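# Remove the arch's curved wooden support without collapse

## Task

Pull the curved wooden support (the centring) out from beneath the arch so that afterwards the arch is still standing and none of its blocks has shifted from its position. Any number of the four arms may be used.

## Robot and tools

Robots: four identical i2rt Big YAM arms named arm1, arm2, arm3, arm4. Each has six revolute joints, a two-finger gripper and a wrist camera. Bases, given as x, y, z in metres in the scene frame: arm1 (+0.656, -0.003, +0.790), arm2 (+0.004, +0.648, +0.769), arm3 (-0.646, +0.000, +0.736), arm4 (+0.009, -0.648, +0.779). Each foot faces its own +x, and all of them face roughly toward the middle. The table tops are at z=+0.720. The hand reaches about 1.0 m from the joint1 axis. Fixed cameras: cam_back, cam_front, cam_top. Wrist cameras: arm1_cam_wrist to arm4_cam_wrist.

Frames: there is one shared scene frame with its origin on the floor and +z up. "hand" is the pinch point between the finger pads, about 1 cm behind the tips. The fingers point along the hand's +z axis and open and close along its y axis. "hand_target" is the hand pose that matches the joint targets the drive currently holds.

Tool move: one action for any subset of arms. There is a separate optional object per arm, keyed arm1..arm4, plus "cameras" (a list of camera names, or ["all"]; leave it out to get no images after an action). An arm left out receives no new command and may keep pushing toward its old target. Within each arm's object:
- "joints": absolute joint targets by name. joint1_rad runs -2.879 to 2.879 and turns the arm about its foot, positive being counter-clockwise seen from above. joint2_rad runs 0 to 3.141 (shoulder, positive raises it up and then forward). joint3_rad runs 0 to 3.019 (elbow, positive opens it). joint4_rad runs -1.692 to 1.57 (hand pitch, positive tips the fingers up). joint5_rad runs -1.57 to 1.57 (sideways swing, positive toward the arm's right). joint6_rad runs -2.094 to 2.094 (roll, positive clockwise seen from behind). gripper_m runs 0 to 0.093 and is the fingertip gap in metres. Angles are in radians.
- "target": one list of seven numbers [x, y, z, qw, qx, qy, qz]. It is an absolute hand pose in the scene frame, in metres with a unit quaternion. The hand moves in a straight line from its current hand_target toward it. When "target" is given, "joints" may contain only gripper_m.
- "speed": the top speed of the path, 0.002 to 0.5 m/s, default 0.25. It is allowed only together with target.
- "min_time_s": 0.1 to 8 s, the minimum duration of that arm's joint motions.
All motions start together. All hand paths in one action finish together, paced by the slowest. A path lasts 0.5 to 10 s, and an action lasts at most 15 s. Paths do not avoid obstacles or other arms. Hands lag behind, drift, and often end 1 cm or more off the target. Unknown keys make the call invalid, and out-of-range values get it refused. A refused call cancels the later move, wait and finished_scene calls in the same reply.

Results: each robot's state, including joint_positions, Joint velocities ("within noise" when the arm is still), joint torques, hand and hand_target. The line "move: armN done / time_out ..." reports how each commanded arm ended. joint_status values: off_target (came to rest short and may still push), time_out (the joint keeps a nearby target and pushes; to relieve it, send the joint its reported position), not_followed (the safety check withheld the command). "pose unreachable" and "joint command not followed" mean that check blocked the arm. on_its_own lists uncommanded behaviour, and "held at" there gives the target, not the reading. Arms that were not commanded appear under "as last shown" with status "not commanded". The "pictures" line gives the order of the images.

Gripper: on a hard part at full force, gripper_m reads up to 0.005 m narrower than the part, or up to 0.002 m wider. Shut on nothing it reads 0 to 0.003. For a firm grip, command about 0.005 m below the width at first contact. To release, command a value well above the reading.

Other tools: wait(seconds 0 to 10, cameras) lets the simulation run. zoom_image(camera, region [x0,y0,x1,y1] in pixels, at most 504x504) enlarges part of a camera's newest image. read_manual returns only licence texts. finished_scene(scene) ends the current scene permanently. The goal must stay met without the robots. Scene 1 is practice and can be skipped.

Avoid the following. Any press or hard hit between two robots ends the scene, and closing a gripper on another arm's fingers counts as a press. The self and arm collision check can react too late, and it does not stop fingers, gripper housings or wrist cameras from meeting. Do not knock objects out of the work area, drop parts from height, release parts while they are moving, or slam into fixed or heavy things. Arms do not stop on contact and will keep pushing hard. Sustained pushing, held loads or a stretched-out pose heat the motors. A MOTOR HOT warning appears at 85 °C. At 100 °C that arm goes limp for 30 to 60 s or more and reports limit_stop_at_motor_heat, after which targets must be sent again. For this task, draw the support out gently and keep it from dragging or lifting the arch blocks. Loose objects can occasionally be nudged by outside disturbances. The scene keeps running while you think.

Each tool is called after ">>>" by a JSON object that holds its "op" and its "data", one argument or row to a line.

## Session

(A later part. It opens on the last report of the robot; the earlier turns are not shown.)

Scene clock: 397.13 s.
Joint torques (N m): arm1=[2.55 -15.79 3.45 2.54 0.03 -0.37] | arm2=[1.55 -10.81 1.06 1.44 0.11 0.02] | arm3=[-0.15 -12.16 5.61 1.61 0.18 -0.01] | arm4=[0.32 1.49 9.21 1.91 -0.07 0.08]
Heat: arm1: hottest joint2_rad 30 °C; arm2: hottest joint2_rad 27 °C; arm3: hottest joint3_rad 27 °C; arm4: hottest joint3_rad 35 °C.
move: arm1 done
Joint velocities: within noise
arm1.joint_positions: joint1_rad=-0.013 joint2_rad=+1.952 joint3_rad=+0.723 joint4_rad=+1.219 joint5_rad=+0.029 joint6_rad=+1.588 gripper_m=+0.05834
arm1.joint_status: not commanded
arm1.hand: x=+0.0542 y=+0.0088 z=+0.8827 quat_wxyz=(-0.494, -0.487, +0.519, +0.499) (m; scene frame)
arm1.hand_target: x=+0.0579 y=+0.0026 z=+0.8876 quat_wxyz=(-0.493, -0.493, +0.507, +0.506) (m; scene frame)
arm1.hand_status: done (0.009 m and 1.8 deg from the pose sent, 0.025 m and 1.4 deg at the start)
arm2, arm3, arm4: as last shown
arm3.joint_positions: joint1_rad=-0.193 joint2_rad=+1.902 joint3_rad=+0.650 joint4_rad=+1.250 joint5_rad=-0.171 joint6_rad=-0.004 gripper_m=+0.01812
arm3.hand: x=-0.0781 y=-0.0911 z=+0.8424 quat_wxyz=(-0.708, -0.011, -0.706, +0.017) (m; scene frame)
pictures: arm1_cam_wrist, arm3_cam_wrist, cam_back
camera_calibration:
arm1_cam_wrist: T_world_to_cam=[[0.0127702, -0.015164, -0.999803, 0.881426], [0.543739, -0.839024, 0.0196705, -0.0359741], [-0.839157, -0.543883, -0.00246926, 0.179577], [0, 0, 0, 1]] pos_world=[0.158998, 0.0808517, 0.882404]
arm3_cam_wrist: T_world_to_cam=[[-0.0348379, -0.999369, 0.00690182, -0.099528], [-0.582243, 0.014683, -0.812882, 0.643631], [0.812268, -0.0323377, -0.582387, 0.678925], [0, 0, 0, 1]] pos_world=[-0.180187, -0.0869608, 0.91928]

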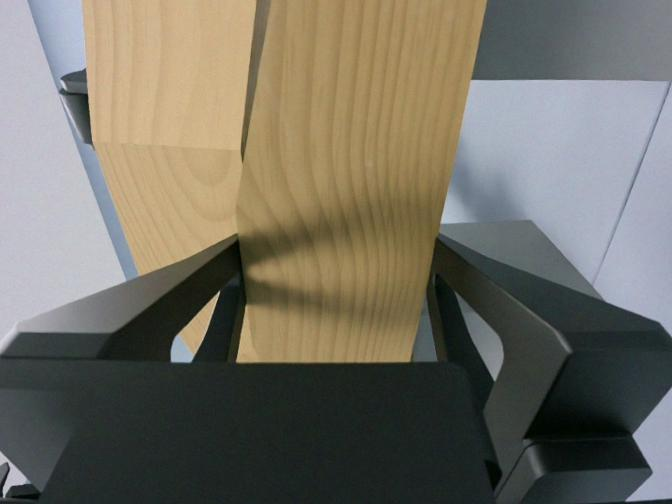

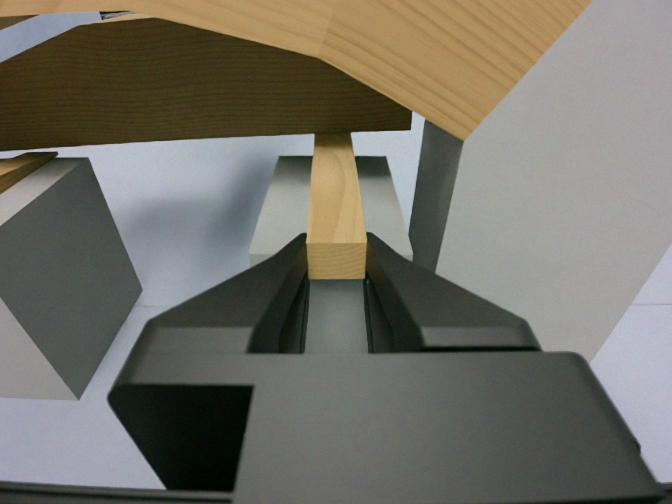

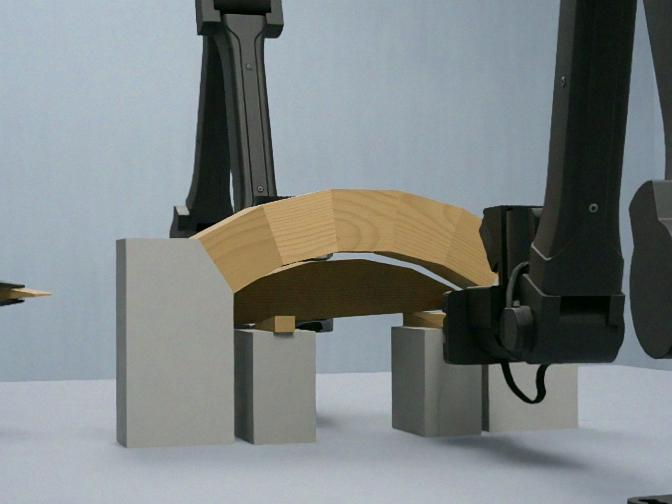

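>>> {"op": "move", "data": {
  "arm1": {"target": [0.10, 0.0007, 0.890, 0.49341, 0.49341, -0.5065, -0.5065], "speed": 0.035},
  "cameras": ["arm1_cam_wrist", "arm3_cam_wrist", "cam_front", "cam_top"]
}}

Scene clock: 403.73 s.
Joint torques (N m): arm1=[2.61 -15.85 4.14 3.82 0.16 -0.18] | arm2=[1.79 -11.11 1.03 1.48 0.1 0] | arm3=[-0.5 -12.81 5.85 1.51 0.16 -0.01] | arm4=[0.26 1.49 9.21 1.91 -0.07 0.08]
Heat: arm1: hottest joint2_rad 30 °C; arm2: hottest joint2_rad 27 °C; arm3: hottest joint3_rad 27 °C; arm4: hottest joint3_rad 35 °C.
move: arm1 off_target
Joint velocities: within noise
arm1.joint_positions: joint1_rad=-0.009 joint2_rad=+1.924 joint3_rad=+0.582 joint4_rad=+1.257 joint5_rad=+0.030 joint6_rad=+1.568 gripper_m=+0.05834
arm1.joint_status: not commanded
arm1.hand: x=+0.1058 y=+0.0061 z=+0.8577 quat_wxyz=(-0.470, -0.511, +0.532, +0.484) (m; scene frame)
arm1.hand_target: x=+0.1006 y=+0.0009 z=+0.8894 quat_wxyz=(-0.493, -0.493, +0.507, +0.506) (m; scene frame)
arm1.hand_status: off_target (0.033 m and 5.1 deg from the pose sent, 0.047 m and 1.8 deg at the start)
arm2, arm3, arm4: as last shown
arm3.hand: x=-0.0781 y=-0.0911 z=+0.8421 quat_wxyz=(-0.708, -0.012, -0.706, +0.017) (m; scene frame)
arm3.hand_target: x=-0.0694 y=-0.0914 z=+0.8386 quat_wxyz=(-0.707, -0.014, -0.707, +0.014) (m; scene frame)
pictures: arm1_cam_wrist, arm3_cam_wrist, cam_front, cam_top
camera_calibration:
arm1_cam_wrist: T_world_to_cam=[[0.0885218, 0.00396252, -0.996066, 0.844357], [0.544654, -0.837449, 0.0450726, -0.0876887], [-0.833976, -0.546501, -0.0762907, 0.284227], [0, 0, 0, 1]] pos_world=[0.210054, 0.0785497, 0.866672]
arm3_cam_wrist: T_world_to_cam=[[-0.0348926, -0.999368, 0.00683243, -0.099469], [-0.582598, 0.0147855, -0.812626, 0.643237], [0.812011, -0.0323352, -0.582746, 0.679011], [0, 0, 0, 1]] pos_world=[-0.180087, -0.0869608, 0.919081]

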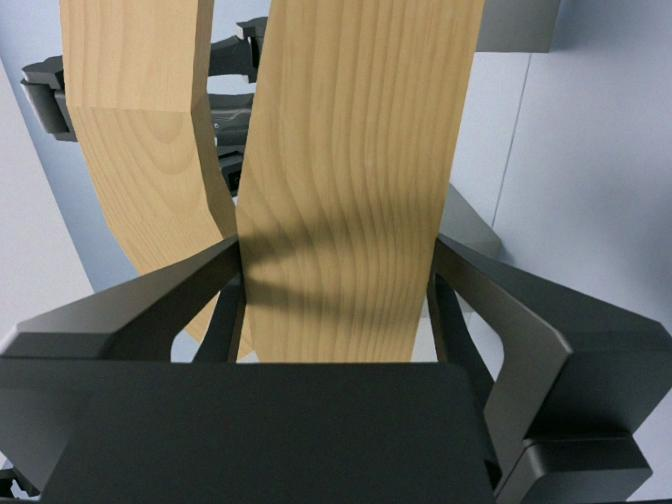

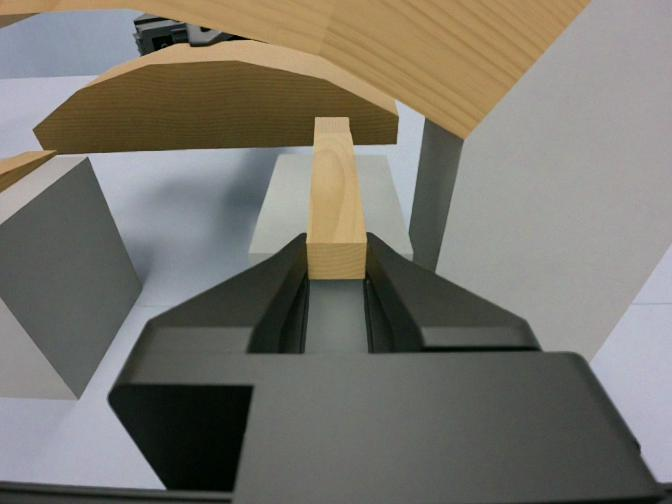

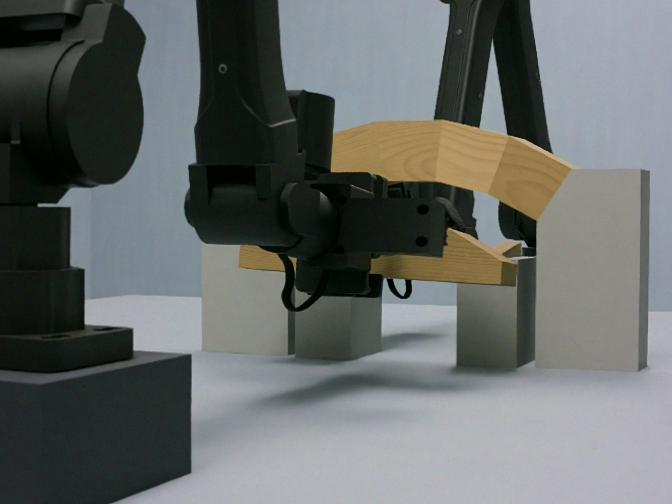

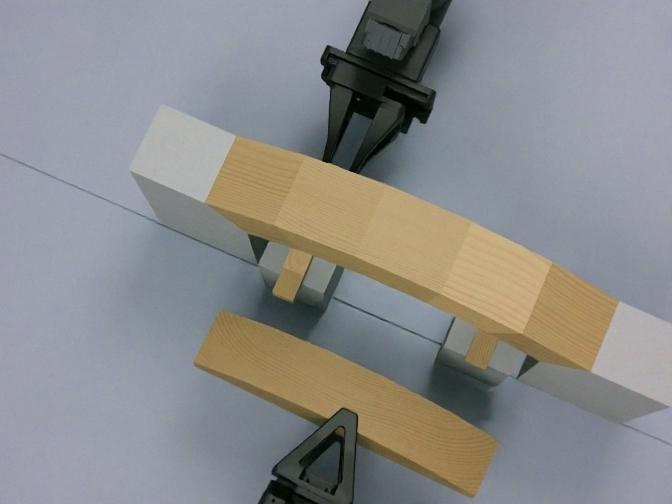

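>>> {"op": "move", "data": {
  "arm1": {"target": [0.20, 0.01, 0.91, 0.2706, 0.65328, -0.65328, -0.2706], "speed": 0.15},
  "arm2": {"target": [0.20, 0.34, 0.84, 0, 0, 1, 0], "speed": 0.25},
  "arm3": {"target": [-0.15, -0.0885, 0.848, 0.70696, 0.0142, 0.70696, -0.0142], "speed": 0.08},
  "cameras": ["arm1_cam_wrist", "arm2_cam_wrist", "arm3_cam_wrist", "cam_front"]
}}

Scene clock: 429.10 s.
Joint torques (N m): arm1=[0.79 -10.23 13.63 1.55 -0.05 -0.15] | arm2=[0.15 -8.64 9.65 0.14 -0.12 -0.05] | arm3=[-1.44 -11.93 2.92 2.47 -0.08 -0.02] | arm4=[0.32 1.49 9.21 1.89 -0.07 0.08]
Heat: arm1: hottest joint2_rad 29 °C; arm2: hottest joint2_rad 27 °C; arm3: hottest joint3_rad 27 °C; arm4: hottest joint3_rad 35 °C.
move: arm1 off_target; arm2 off_target; arm3 done
Joint velocities: within noise
arm1.joint_positions: joint1_rad=-0.024 joint2_rad=+1.265 joint3_rad=+0.572 joint4_rad=-0.190 joint5_rad=-0.009 joint6_rad=+1.551 gripper_m=+0.05834
arm1.joint_status: not commanded
arm1.hand: x=+0.2320 y=+0.0050 z=+0.8657 quat_wxyz=(-0.239, -0.666, +0.666, +0.236) (m; scene frame)
arm1.hand_target: x=+0.2030 y=+0.0100 z=+0.9108 quat_wxyz=(-0.270, -0.653, +0.653, +0.271) (m; scene frame)
arm1.hand_status: off_target (0.055 m and 5.7 deg from the pose sent, 0.108 m and 40.0 deg at the start)
arm2.joint_positions: joint1_rad=+0.562 joint2_rad=+1.413 joint3_rad=+0.847 joint4_rad=-1.021 joint5_rad=+0.008 joint6_rad=-0.991 gripper_m=+0.01228
arm2.joint_status: not commanded
arm2.hand: x=+0.1930 y=+0.3559 z=+0.8311 quat_wxyz=(+0.006, +0.001, -1.000, -0.006) (m; scene frame)
arm2.hand_target: x=+0.1996 y=+0.3405 z=+0.8401 quat_wxyz=(+0.000, +0.000, -1.000, +0.000) (m; scene frame)
arm2.hand_status: off_target (0.020 m and 1.0 deg from the pose sent, 0.039 m and 91.2 deg at the start)
arm3.joint_positions: joint1_rad=-0.224 joint2_rad=+1.810 joint3_rad=+0.458 joint4_rad=+1.332 joint5_rad=-0.205 joint6_rad=-0.004 gripper_m=+0.01812
arm3.joint_status: not commanded
arm3.hand: x=-0.1472 y=-0.0860 z=+0.8431 quat_wxyz=(-0.702, -0.011, -0.712, +0.014) (m; scene frame)
arm3.hand_target: x=-0.1500 y=-0.0883 z=+0.8479 quat_wxyz=(-0.707, -0.014, -0.707, +0.014) (m; scene frame)
arm3.hand_status: done (0.006 m and 0.9 deg from the pose sent, 0.072 m and 0.5 deg at the start)
arm4: as last shown
pictures: arm1_cam_wrist, arm2_cam_wrist, arm3_cam_wrist, cam_front
camera_calibration:
arm1_cam_wrist: T_world_to_cam=[[0.774088, 0.0109703, -0.632982, 0.367664], [0.373111, -0.815654, 0.44215, -0.461698], [-0.511444, -0.578436, -0.635481, 0.7988], [0, 0, 0, 1]] pos_world=[0.296201, 0.0814357, 0.944487]
arm2_cam_wrist: T_world_to_cam=[[0.0130623, -0.999702, -0.0206388, 0.370391], [-0.804859, -0.0227595, 0.59303, -0.326529], [-0.593323, 0.00886497, -0.804916, 0.910389], [0, 0, 0, 1]] pos_world=[0.272507, 0.354778, 0.934072]
arm3_cam_wrist: T_world_to_cam=[[-0.0306686, -0.999525, 0.00291184, -0.0928226], [-0.59698, 0.0159805, -0.802097, 0.59274], [0.80167, -0.0263375, -0.597186, 0.747029], [0, 0, 0, 1]] pos_world=[-0.247864, -0.082576, 0.921822]

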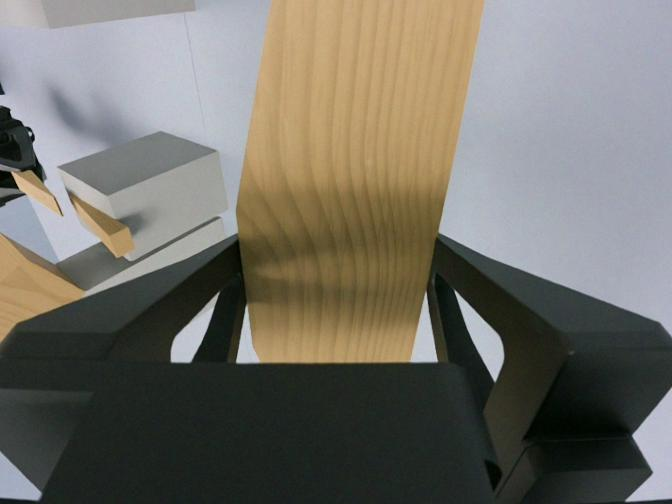

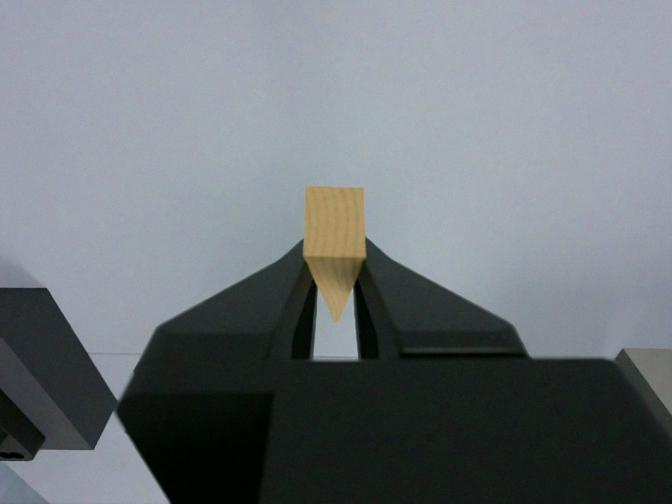

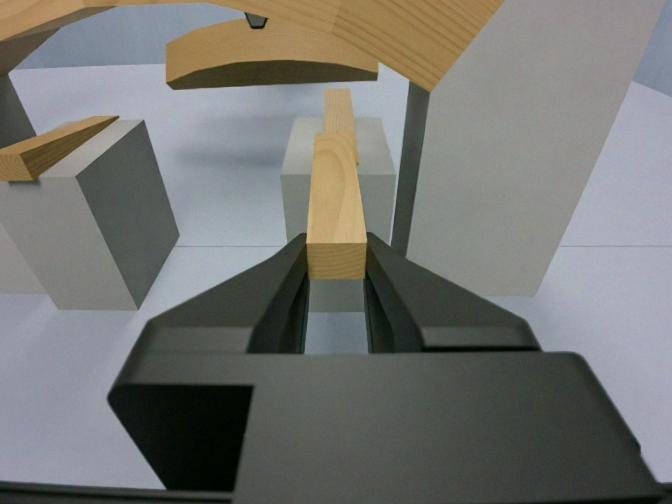

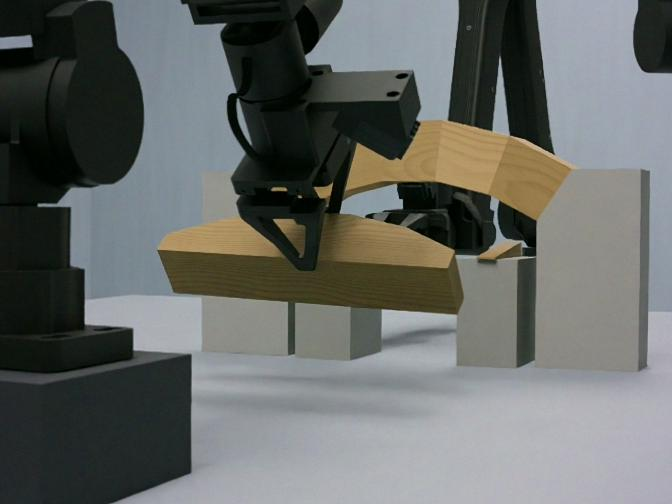

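>>> {"op": "move", "data": {
  "arm1": {"target": [0.28, 0.006, 0.88, 0, 0.7071, -0.7071, 0], "speed": 0.2},
  "arm2": {"target": [0.20, 0.335, 0.765, 0, 0, 1, 0], "speed": 0.06},
  "arm3": {"target": [-0.16, -0.01, 0.80, 0.6086, 0.01595, 0.7932, -0.01224], "speed": 0.1},
  "cameras": ["arm1_cam_wrist", "arm2_cam_wrist", "arm3_cam_wrist", "cam_front"]
}}

Scene clock: 471.60 s.
Joint torques (N m): arm1=[1.96 -10.7 12.46 0.09 0.2 0.05] | arm2=[-0.21 -9.58 5.24 0.91 -0.12 -0.07] | arm3=[-0.03 -10.75 3.82 1.48 0.16 0.06] | arm4=[0.32 1.49 9.21 1.92 -0.07 0.09]
Heat: arm1: hottest joint3_rad 34 °C; arm2: hottest joint3_rad 29 °C; arm3: hottest joint3_rad 26 °C; arm4: hottest joint3_rad 35 °C.
move: arm1 off_target; arm2 done; arm3 done
Joint velocities: within noise
arm1.joint_positions: joint1_rad=-0.024 joint2_rad=+1.434 joint3_rad=+0.891 joint4_rad=-1.076 joint5_rad=+0.008 joint6_rad=+1.551 gripper_m=+0.05834
arm1.joint_status: not commanded
arm1.hand: x=+0.3035 y=+0.0065 z=+0.8594 quat_wxyz=(+0.017, -0.707, +0.706, -0.019) (m; scene frame)
arm1.hand_target: x=+0.2811 y=+0.0060 z=+0.8802 quat_wxyz=(+0.000, -0.707, +0.707, +0.000) (m; scene frame)
arm1.hand_status: off_target (0.031 m and 2.9 deg from the pose sent, 0.050 m and 39.3 deg at the start)
arm2.joint_positions: joint1_rad=+0.555 joint2_rad=+1.561 joint3_rad=+0.823 joint4_rad=-0.818 joint5_rad=+0.008 joint6_rad=-1.000 gripper_m=+0.01228
arm2.joint_status: not commanded
arm2.hand: x=+0.2048 y=+0.3343 z=+0.7737 quat_wxyz=(-0.003, +0.002, -1.000, +0.007) (m; scene frame)
arm2.hand_target: x=+0.2000 y=+0.3352 z=+0.7653 quat_wxyz=(+0.000, +0.000, -1.000, +0.000) (m; scene frame)
arm2.hand_status: done (0.010 m and 0.8 deg from the pose sent, 0.070 m and 1.0 deg at the start)
arm3.joint_positions: joint1_rad=+0.000 joint2_rad=+1.718 joint3_rad=+0.418 joint4_rad=+1.042 joint5_rad=+0.023 joint6_rad=+0.002 gripper_m=+0.01812
arm3.joint_status: not commanded
arm3.hand: x=-0.1596 y=-0.0124 z=+0.8016 quat_wxyz=(-0.611, -0.014, -0.791, +0.016) (m; scene frame)
arm3.hand_target: x=-0.1601 y=-0.0100 z=+0.7999 quat_wxyz=(-0.609, -0.016, -0.793, +0.012) (m; scene frame)
arm3.hand_status: done (0.003 m and 0.6 deg from the pose sent, 0.088 m and 14.1 deg at the start)
arm4: as last shown
pictures: arm1_cam_wrist, arm2_cam_wrist, arm3_cam_wrist, cam_front
camera_calibration:
arm1_cam_wrist: T_world_to_cam=[[0.99863, 0.0134712, 0.0505551, -0.347206], [-0.0182119, -0.816346, 0.577276, -0.481709], [0.0490471, -0.577406, -0.814983, 0.816403], [0, 0, 0, 1]] pos_world=[0.297916, 0.0828317, 0.960986]
arm2_cam_wrist: T_world_to_cam=[[0.0153036, -0.999867, 0.00558866, 0.326617], [-0.815026, -0.00923626, 0.579351, -0.275373], [-0.579223, -0.0134211, -0.815059, 0.883715], [0, 0, 0, 1]] pos_world=[0.282433, 0.335891, 0.877992]
arm3_cam_wrist: T_world_to_cam=[[-0.0354342, -0.999357, 0.00550415, -0.022389], [-0.769835, 0.0237832, -0.6378, 0.39177], [0.637259, -0.0268372, -0.770183, 0.846618], [0, 0, 0, 1]] pos_world=[-0.23871, -0.0089713, 0.902045]

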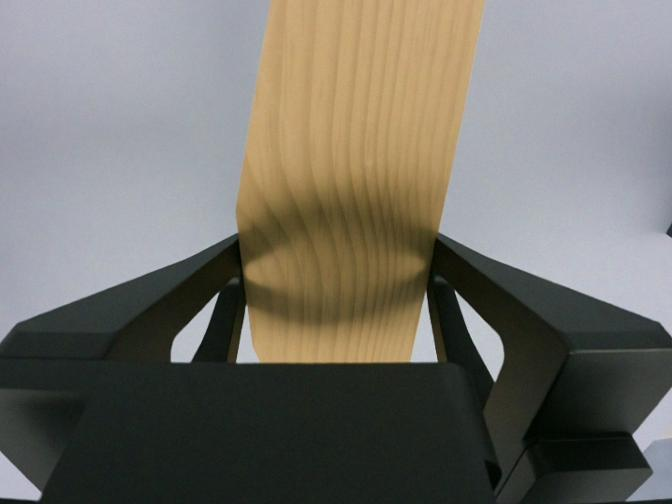

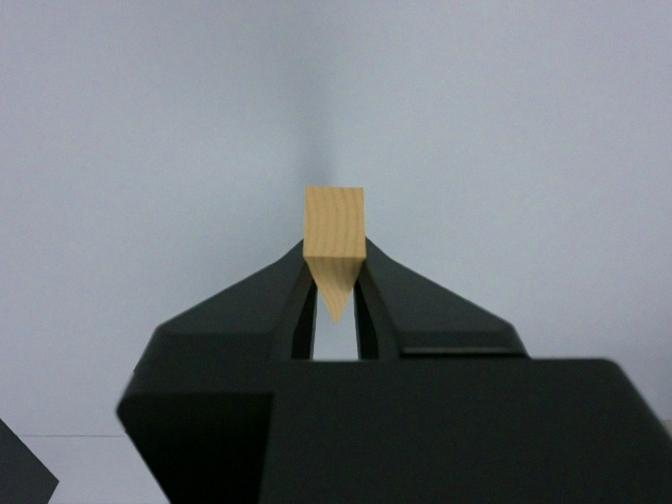

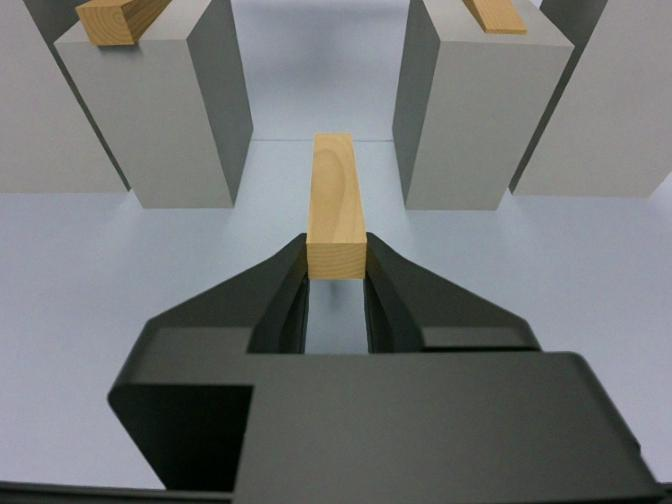

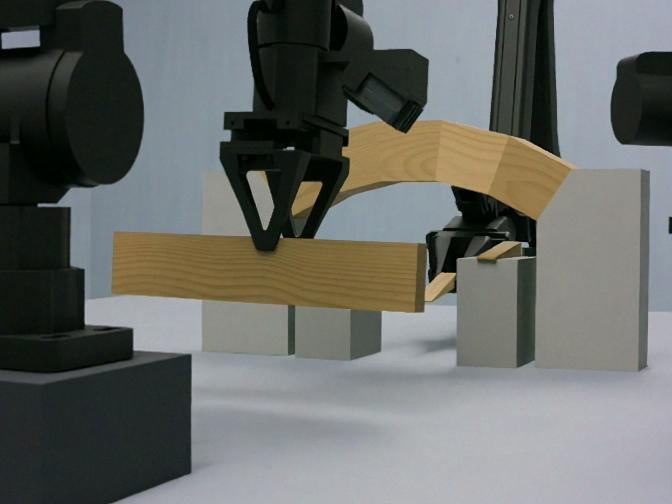

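>>> {"op": "move", "data": {
  "arm1": {"target": [0.28, 0.006, 0.81, 0, 0.7071, -0.7071, 0], "speed": 0.06},
  "arm2": {"target": [0.20, 0.335, 0.738, 0, 0, 1, 0], "speed": 0.03},
  "arm3": {"target": [-0.165, -0.01, 0.757, 0.6086, 0.01595, 0.7932, -0.01224], "speed": 0.05},
  "cameras": ["arm2_cam_wrist", "arm3_cam_wrist", "cam_front"]
}}

Scene clock: 483.73 s.
Joint torques (N m): arm1=[1.96 -11.99 7.31 0.9 0.21 0.03] | arm2=[-0.32 -8.59 4.11 1.07 -0.12 -0.07] | arm3=[0.03 -10.46 2.24 2.37 0.2 0.01] | arm4=[0.26 1.49 9.21 1.91 -0.07 0.09]
Heat: arm1: hottest joint3_rad 34 °C; arm2: hottest joint3_rad 28 °C; arm3: hottest joint3_rad 26 °C; arm4: hottest joint3_rad 35 °C.
move: arm1 done; arm2 off_target; arm3 done
Joint velocities: within noise
arm1.joint_positions: joint1_rad=-0.024 joint2_rad=+1.553 joint3_rad=+0.851 joint4_rad=-0.891 joint5_rad=+0.008 joint6_rad=+1.551 gripper_m=+0.05834
arm1.joint_status: not commanded
arm1.hand: x=+0.2871 y=+0.0063 z=+0.8053 quat_wxyz=(+0.008, -0.707, +0.707, -0.010) (m; scene frame)
arm1.hand_target: x=+0.2800 y=+0.0060 z=+0.8101 quat_wxyz=(+0.000, -0.707, +0.707, +0.000) (m; scene frame)
arm1.hand_status: done (0.008 m and 1.4 deg from the pose sent, 0.055 m and 2.9 deg at the start)
arm2.joint_positions: joint1_rad=+0.555 joint2_rad=+1.597 joint3_rad=+0.813 joint4_rad=-0.743 joint5_rad=+0.008 joint6_rad=-1.000 gripper_m=+0.01227
arm2.joint_status: not commanded
arm2.hand: x=+0.2095 y=+0.3272 z=+0.7584 quat_wxyz=(-0.011, +0.001, -1.000, +0.018) (m; scene frame)
arm2.hand_target: x=+0.1998 y=+0.3359 z=+0.7393 quat_wxyz=(+0.000, +0.000, -1.000, +0.000) (m; scene frame)
arm2.hand_status: off_target (0.024 m and 2.5 deg from the pose sent, 0.036 m and 0.8 deg at the start)
arm3.joint_positions: joint1_rad=+0.000 joint2_rad=+1.894 joint3_rad=+0.418 joint4_rad=+1.211 joint5_rad=+0.023 joint6_rad=+0.002 gripper_m=+0.01812
arm3.joint_status: not commanded
arm3.hand: x=-0.1639 y=-0.0126 z=+0.7607 quat_wxyz=(-0.609, -0.014, -0.793, +0.016) (m; scene frame)
arm3.hand_target: x=-0.1651 y=-0.0100 z=+0.7570 quat_wxyz=(-0.608, -0.016, -0.793, +0.012) (m; scene frame)
arm3.hand_status: done (0.005 m and 0.5 deg from the pose sent, 0.045 m and 0.6 deg at the start)
arm4: as last shown
pictures: arm2_cam_wrist, arm3_cam_wrist, cam_front
camera_calibration:
arm2_cam_wrist: T_world_to_cam=[[0.0148766, -0.999452, 0.0295813, 0.301405], [-0.824118, 0.00449726, 0.566401, -0.255468], [-0.566223, -0.0328046, -0.823599, 0.884079], [0, 0, 0, 1]] pos_world=[0.285566, 0.331391, 0.863907]
arm3_cam_wrist: T_world_to_cam=[[-0.0358583, -0.999342, 0.00536867, -0.0224824], [-0.77419, 0.0243816, -0.632484, 0.357484], [0.631937, -0.0268362, -0.774555, 0.820258], [0, 0, 0, 1]] pos_world=[-0.242398, -0.00917104, 0.861559]

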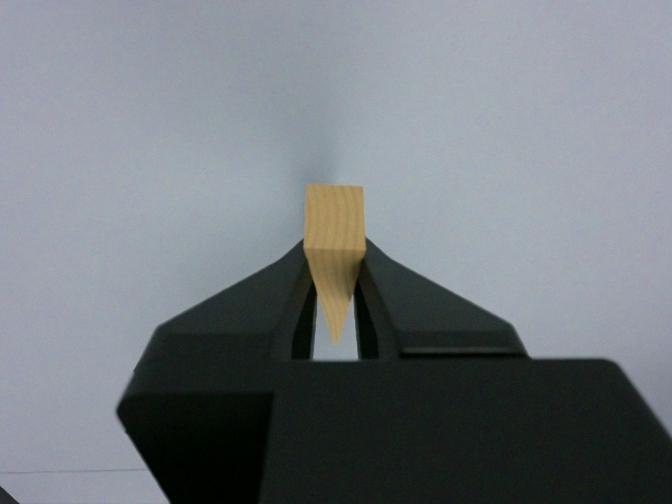

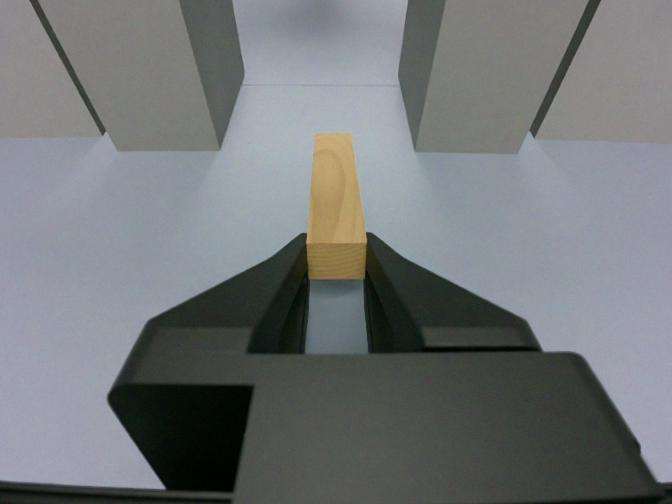

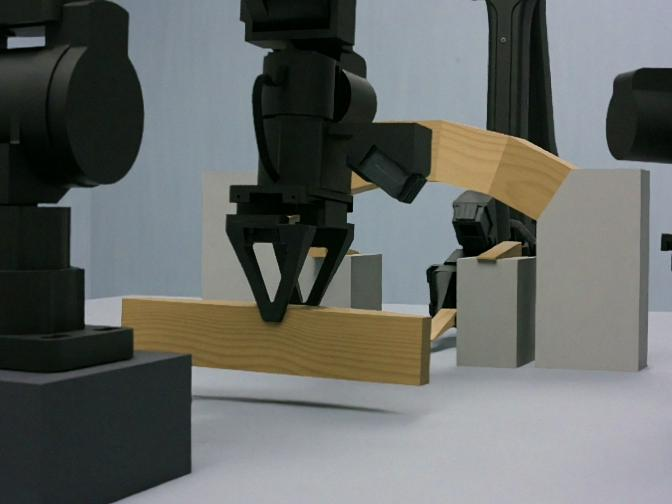

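>>> {"op": "move", "data": {
  "cameras": ["cam_top", "cam_back", "arm1_cam_wrist", "arm2_cam_wrist"]
}}

Scene clock: 487.83 s.
Joint torques (N m): arm1=[1.85 -12.04 7.38 0.88 0.2 0.03] | arm2=[-0.32 -8.7 4.18 1.11 -0.11 -0.08] | arm3=[-0.03 -10.05 2.24 2.44 0.14 -0.04] | arm4=[0.32 1.49 9.22 1.91 -0.07 0.09]
Heat: arm1: hottest joint3_rad 33 °C; arm2: hottest joint3_rad 28 °C; arm3: hottest joint3_rad 26 °C; arm4: hottest joint3_rad 35 °C.
Joint velocities: within noise
arm1.joint_positions: joint1_rad=-0.024 joint2_rad=+1.553 joint3_rad=+0.851 joint4_rad=-0.891 joint5_rad=+0.008 joint6_rad=+1.551 gripper_m=+0.05834
arm1.joint_status: not commanded
arm1.hand: x=+0.2871 y=+0.0063 z=+0.8053 quat_wxyz=(+0.008, -0.707, +0.707, -0.010) (m; scene frame)
arm1.hand_target: x=+0.2800 y=+0.0060 z=+0.8101 quat_wxyz=(+0.000, -0.707, +0.707, +0.000) (m; scene frame)
arm1.hand_status: done (0.008 m and 1.4 deg from the pose sent, 0.055 m and 2.9 deg at the start)
arm2.joint_positions: joint1_rad=+0.555 joint2_rad=+1.597 joint3_rad=+0.813 joint4_rad=-0.743 joint5_rad=+0.008 joint6_rad=-1.000 gripper_m=+0.01227
arm2.joint_status: not commanded
arm2.hand: x=+0.2095 y=+0.3272 z=+0.7584 quat_wxyz=(-0.011, +0.001, -1.000, +0.018) (m; scene frame)
arm2.hand_target: x=+0.1998 y=+0.3359 z=+0.7393 quat_wxyz=(+0.000, +0.000, -1.000, +0.000) (m; scene frame)
arm2.hand_status: off_target (0.024 m and 2.5 deg from the pose sent, 0.036 m and 0.8 deg at the start)
arm3.joint_positions: joint1_rad=+0.000 joint2_rad=+1.894 joint3_rad=+0.418 joint4_rad=+1.211 joint5_rad=+0.023 joint6_rad=+0.002 gripper_m=+0.01812
arm3.joint_status: not commanded
arm3.hand: x=-0.1639 y=-0.0126 z=+0.7607 quat_wxyz=(-0.609, -0.014, -0.793, +0.016) (m; scene frame)
arm3.hand_target: x=-0.1651 y=-0.0100 z=+0.7570 quat_wxyz=(-0.608, -0.016, -0.793, +0.012) (m; scene frame)
arm3.hand_status: done (0.005 m and 0.5 deg from the pose sent, 0.045 m and 0.6 deg at the start)
arm4.joint_positions: joint1_rad=+0.622 joint2_rad=+0.624 joint3_rad=+1.374 joint4_rad=-1.360 joint5_rad=+0.027 joint6_rad=-0.505 gripper_m=+0.09396
arm4.joint_status: not commanded
arm4.hand: x=-0.1300 y=-0.4569 z=+1.3041 quat_wxyz=(-0.306, +0.867, -0.183, -0.347) (m; scene frame)
arm4.hand_target: x=-0.1285 y=-0.4586 z=+1.3185 quat_wxyz=(-0.316, +0.860, -0.182, -0.358) (m; scene frame)
arm4.hand_status: not commanded
pictures: arm1_cam_wrist, arm2_cam_wrist, cam_back, cam_top
camera_calibration:
arm1_cam_wrist: T_world_to_cam=[[0.99961, 0.0132048, 0.0245979, -0.307467], [-0.00341467, -0.816628, 0.577154, -0.45517], [0.0277085, -0.577013, -0.816265, 0.780181], [0, 0, 0, 1]] pos_world=[0.284175, 0.0825307, 0.9071]
arm2_cam_wrist: T_world_to_cam=[[0.0148766, -0.999452, 0.0295813, 0.301405], [-0.824118, 0.00449726, 0.566401, -0.255468], [-0.566223, -0.0328046, -0.823599, 0.884079], [0, 0, 0, 1]] pos_world=[0.285566, 0.331391, 0.863907]

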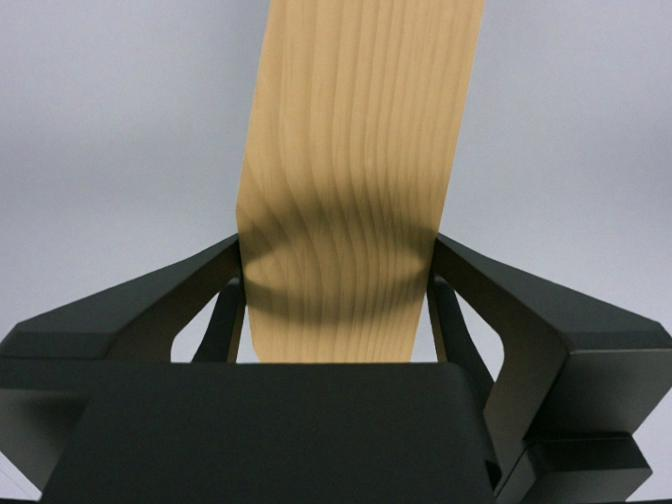

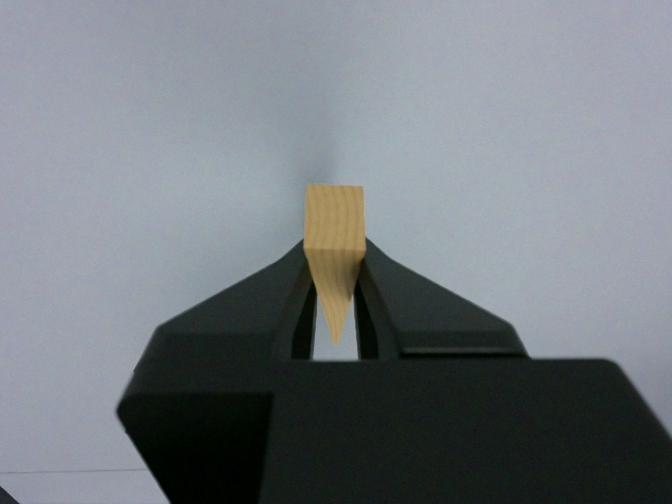

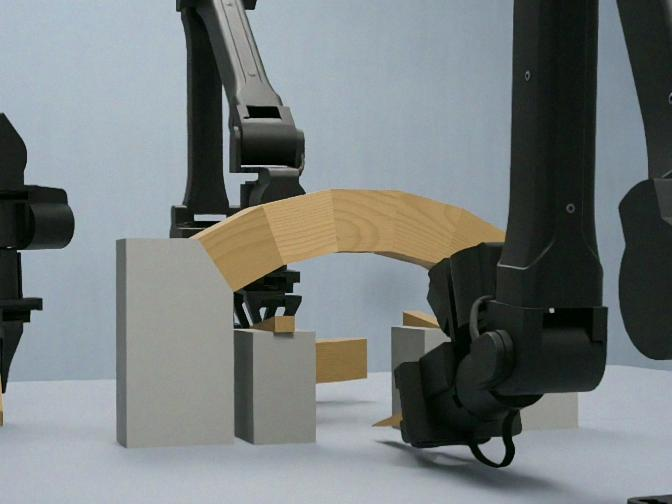

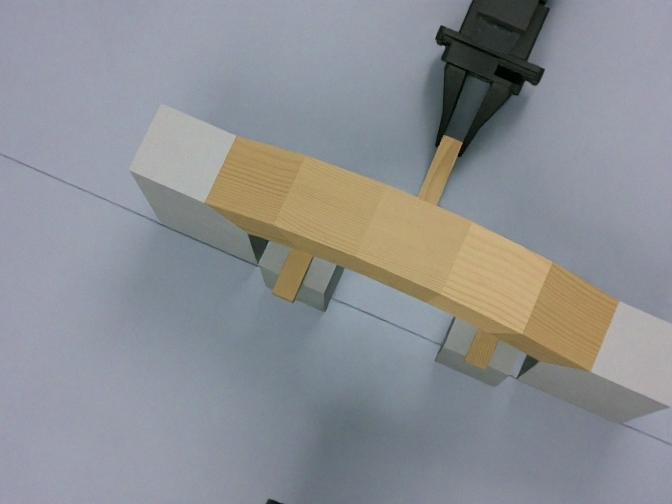

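>>> {"op": "move", "data": {
  "arm1": {"target": [0.275, 0.006, 0.787, 0, 0.7071, -0.7071, 0], "speed": 0.04},
  "arm2": {"target": [0.20, 0.335, 0.722, 0, 0, 1, 0], "speed": 0.03},
  "arm3": {"target": [-0.167, -0.01, 0.743, 0.6086, 0.01595, 0.7932, -0.01224], "speed": 0.03},
  "cameras": ["arm2_cam_wrist", "arm3_cam_wrist", "cam_front", "cam_back"]
}}

Scene clock: 502.27 s.
Joint torques (N m): arm1=[2.02 -12.28 6.89 0.9 0.21 0.04] | arm2=[-0.15 -9 3.82 0.95 -0.14 -0.07] | arm3=[-0.03 -9.58 2.26 2.28 0.23 0.01] | arm4=[0.38 1.49 9.21 1.91 -0.07 0.09]
Heat: arm1: hottest joint3_rad 31 °C; arm2: hottest joint3_rad 28 °C; arm3: hottest joint3_rad 26 °C; arm4: hottest joint3_rad 35 °C.
move: arm1 done; arm2 off_target; arm3 done
Joint velocities: within noise
arm1.joint_positions: joint1_rad=-0.024 joint2_rad=+1.609 joint3_rad=+0.844 joint4_rad=-0.825 joint5_rad=+0.008 joint6_rad=+1.551 gripper_m=+0.05834
arm1.joint_status: not commanded
arm1.hand: x=+0.2816 y=+0.0062 z=+0.7831 quat_wxyz=(+0.007, -0.707, +0.707, -0.009) (m; scene frame)
arm1.hand_target: x=+0.2751 y=+0.0060 z=+0.7870 quat_wxyz=(+0.000, -0.707, +0.707, +0.000) (m; scene frame)
arm1.hand_status: done (0.008 m and 1.3 deg from the pose sent, 0.022 m and 1.4 deg at the start)
arm2.joint_positions: joint1_rad=+0.555 joint2_rad=+1.639 joint3_rad=+0.802 joint4_rad=-0.689 joint5_rad=+0.008 joint6_rad=-1.002 gripper_m=+0.01225
arm2.joint_status: not commanded
arm2.hand: x=+0.2104 y=+0.3260 z=+0.7411 quat_wxyz=(-0.011, +0.002, -1.000, +0.019) (m; scene frame)
arm2.hand_target: x=+0.1998 y=+0.3358 z=+0.7232 quat_wxyz=(+0.000, +0.000, -1.000, +0.000) (m; scene frame)
arm2.hand_status: off_target (0.024 m and 2.6 deg from the pose sent, 0.038 m and 2.5 deg at the start)
arm3.joint_positions: joint1_rad=+0.000 joint2_rad=+1.954 joint3_rad=+0.418 joint4_rad=+1.274 joint5_rad=+0.023 joint6_rad=+0.004 gripper_m=+0.01812
arm3.joint_status: not commanded
arm3.hand: x=-0.1666 y=-0.0126 z=+0.7483 quat_wxyz=(-0.610, -0.014, -0.792, +0.015) (m; scene frame)
arm3.hand_target: x=-0.1671 y=-0.0100 z=+0.7430 quat_wxyz=(-0.608, -0.016, -0.793, +0.012) (m; scene frame)
arm3.hand_status: done (0.006 m and 0.4 deg from the pose sent, 0.018 m and 0.5 deg at the start)
arm4: as last shown
pictures: arm2_cam_wrist, arm3_cam_wrist, cam_back, cam_front
camera_calibration:
arm2_cam_wrist: T_world_to_cam=[[0.0167565, -0.99938, 0.0309541, 0.299191], [-0.82452, 0.00370076, 0.565821, -0.24414], [-0.565585, -0.0350035, -0.823947, 0.871087], [0, 0, 0, 1]] pos_world=[0.286362, 0.3304, 0.846608]
arm3_cam_wrist: T_world_to_cam=[[-0.0362973, -0.999334, 0.00386244, -0.0214533], [-0.771949, 0.0255834, -0.63517, 0.35009], [0.634648, -0.0260365, -0.772363, 0.811279], [0, 0, 0, 1]] pos_world=[-0.245404, -0.00927261, 0.849051]

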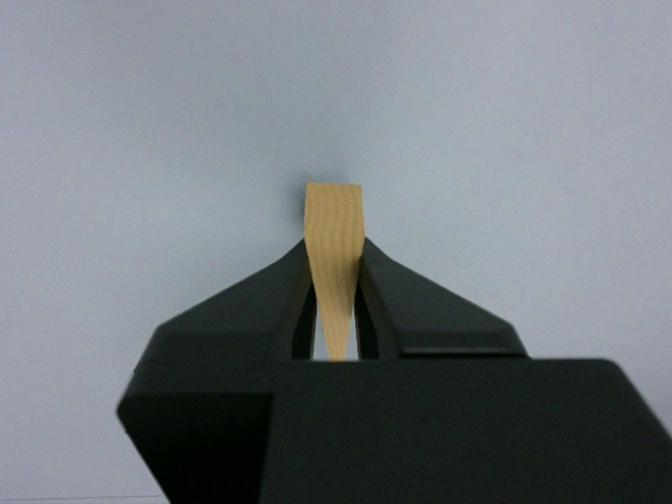

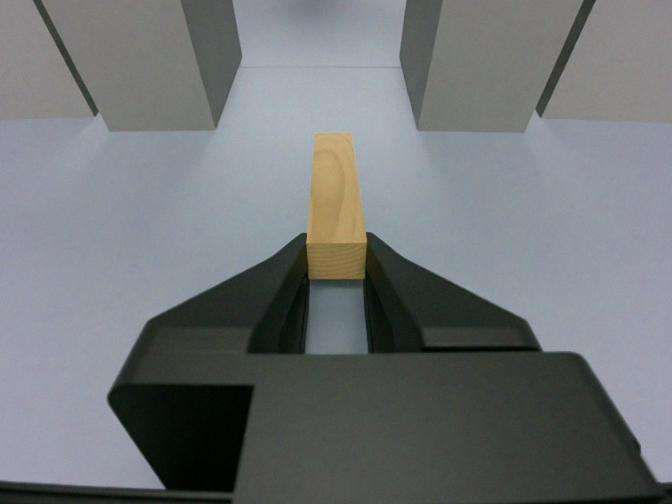

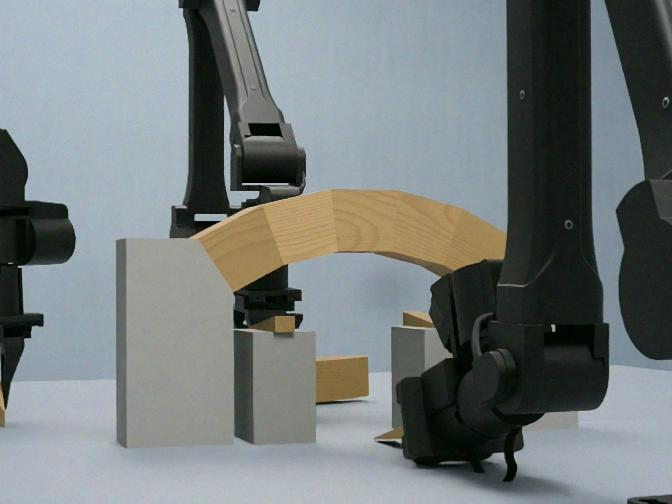

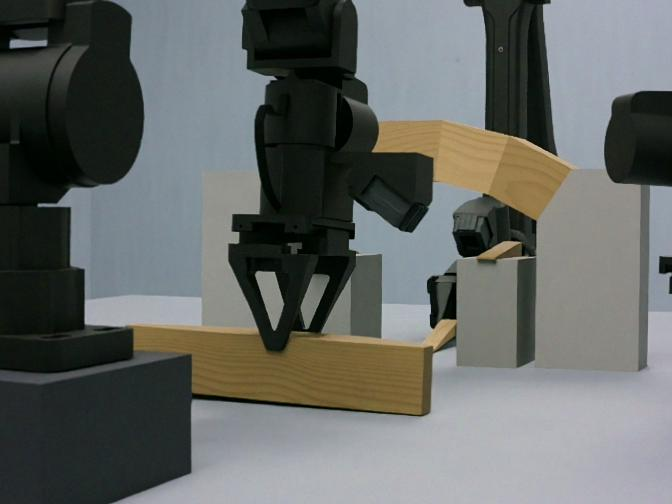

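>>> {"op": "move", "data": {
  "arm1": {"target": [0.275, 0.006, 0.778, 0, 0.7071, -0.7071, 0], "speed": 0.03},
  "arm2": {"target": [0.205, 0.330, 0.714, 0, 0, 1, 0], "speed": 0.03},
  "arm3": {"target": [-0.169, -0.01, 0.734, 0.6086, 0.01595, 0.7932, -0.01224], "speed": 0.03},
  "cameras": ["arm1_cam_wrist", "arm2_cam_wrist", "arm3_cam_wrist", "cam_front", "cam_back"]
}}

Scene clock: 510.20 s.
Joint torques (N m): arm1=[1.96 -11.28 6.37 1.05 0.11 0.03] | arm2=[0.03 -9.11 4.72 0.92 -0.14 -0.03] | arm3=[0.44 -9.52 1.89 1.96 0.15 -0.05] | arm4=[0.26 1.49 9.22 1.91 -0.07 0.09]
Heat: arm1: hottest joint3_rad 31 °C; arm2: hottest joint3_rad 28 °C; arm3: hottest joint3_rad 26 °C; arm4: hottest joint3_rad 35 °C.
move: arm1 done; arm2 off_target; arm3 off_target
Joint velocities: within noise
arm1.joint_positions: joint1_rad=-0.024 joint2_rad=+1.616 joint3_rad=+0.841 joint4_rad=-0.802 joint5_rad=+0.010 joint6_rad=+1.551 gripper_m=+0.05834
arm1.joint_status: not commanded
arm1.hand: x=+0.2782 y=+0.0067 z=+0.7799 quat_wxyz=(+0.003, -0.707, +0.707, -0.003) (m; scene frame)
arm1.hand_target: x=+0.2750 y=+0.0061 z=+0.7780 quat_wxyz=(+0.000, -0.707, +0.707, +0.000) (m; scene frame)
arm1.hand_status: done (0.004 m and 0.5 deg from the pose sent, 0.008 m and 1.3 deg at the start)
arm2.joint_positions: joint1_rad=+0.555 joint2_rad=+1.674 joint3_rad=+0.802 joint4_rad=-0.670 joint5_rad=+0.008 joint6_rad=-1.002 gripper_m=+0.01225
arm2.joint_status: not commanded
arm2.hand: x=+0.2098 y=+0.3268 z=+0.7287 quat_wxyz=(-0.007, +0.002, -1.000, +0.013) (m; scene frame)
arm2.hand_target: x=+0.2047 y=+0.3305 z=+0.7146 quat_wxyz=(+0.000, +0.000, -1.000, +0.000) (m; scene frame)
arm2.hand_status: off_target (0.016 m and 1.6 deg from the pose sent, 0.028 m and 2.6 deg at the start)
arm3.joint_positions: joint1_rad=+0.000 joint2_rad=+1.979 joint3_rad=+0.418 joint4_rad=+1.328 joint5_rad=+0.023 joint6_rad=+0.009 gripper_m=+0.01812
arm3.joint_status: not commanded
arm3.hand: x=-0.1664 y=-0.0126 z=+0.7496 quat_wxyz=(-0.621, -0.017, -0.783, +0.013) (m; scene frame)
arm3.hand_target: x=-0.1695 y=-0.0100 z=+0.7343 quat_wxyz=(-0.608, -0.016, -0.793, +0.012) (m; scene frame)
arm3.hand_status: off_target (0.016 m and 1.9 deg from the pose sent, 0.015 m and 0.4 deg at the start)
arm4: as last shown
pictures: arm1_cam_wrist, arm2_cam_wrist, arm3_cam_wrist, cam_back, cam_front
camera_calibration:
arm1_cam_wrist: T_world_to_cam=[[0.999874, 0.013043, 0.00907415, -0.285956], [0.00545912, -0.818333, 0.574718, -0.440746], [0.0149217, -0.574596, -0.818301, 0.765009], [0, 0, 0, 1]] pos_world=[0.276911, 0.0826239, 0.881908]
arm2_cam_wrist: T_world_to_cam=[[0.0170714, -0.999697, 0.0177304, 0.310172], [-0.819221, -0.00381864, 0.573466, -0.241852], [-0.573224, -0.024315, -0.819038, 0.855034], [0, 0, 0, 1]] pos_world=[0.286701, 0.329945, 0.833499]
arm3_cam_wrist: T_world_to_cam=[[-0.0375223, -0.999293, -0.00226459, -0.0170553], [-0.753539, 0.0297828, -0.656728, 0.370411], [0.656331, -0.0229355, -0.754124, 0.802084], [0, 0, 0, 1]] pos_world=[-0.247953, -0.00967892, 0.848091]

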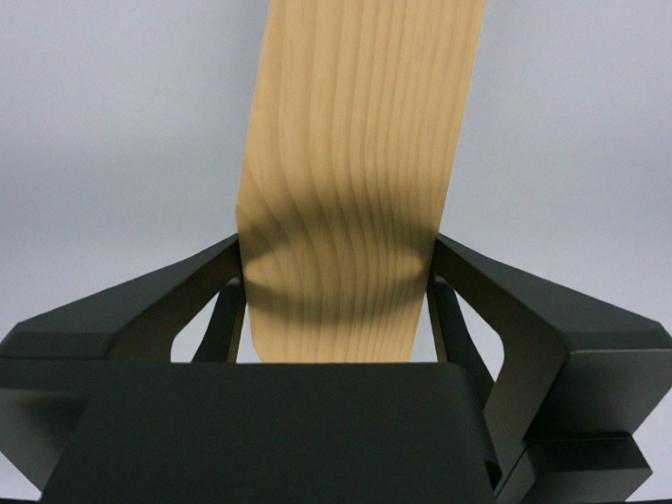

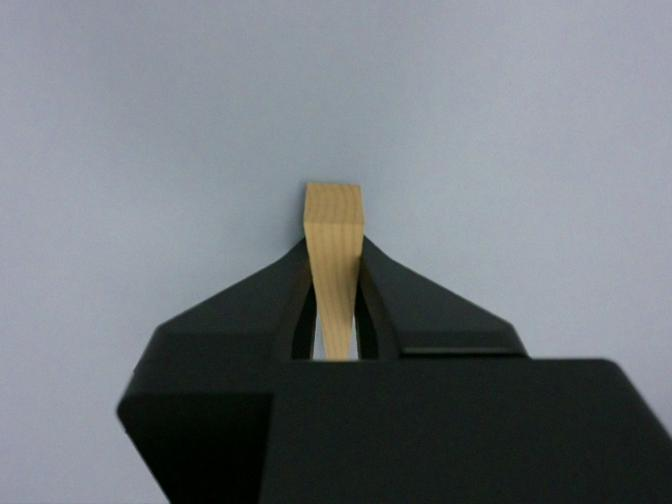

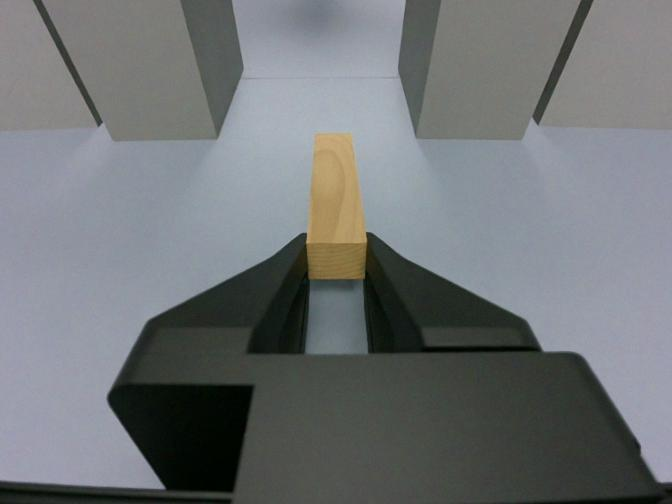

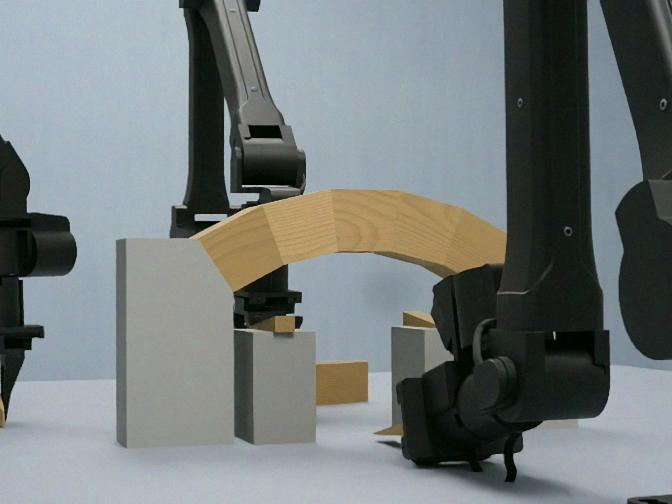

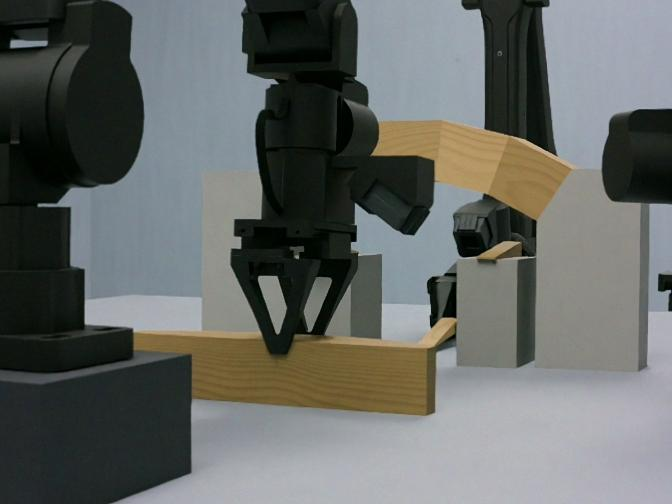

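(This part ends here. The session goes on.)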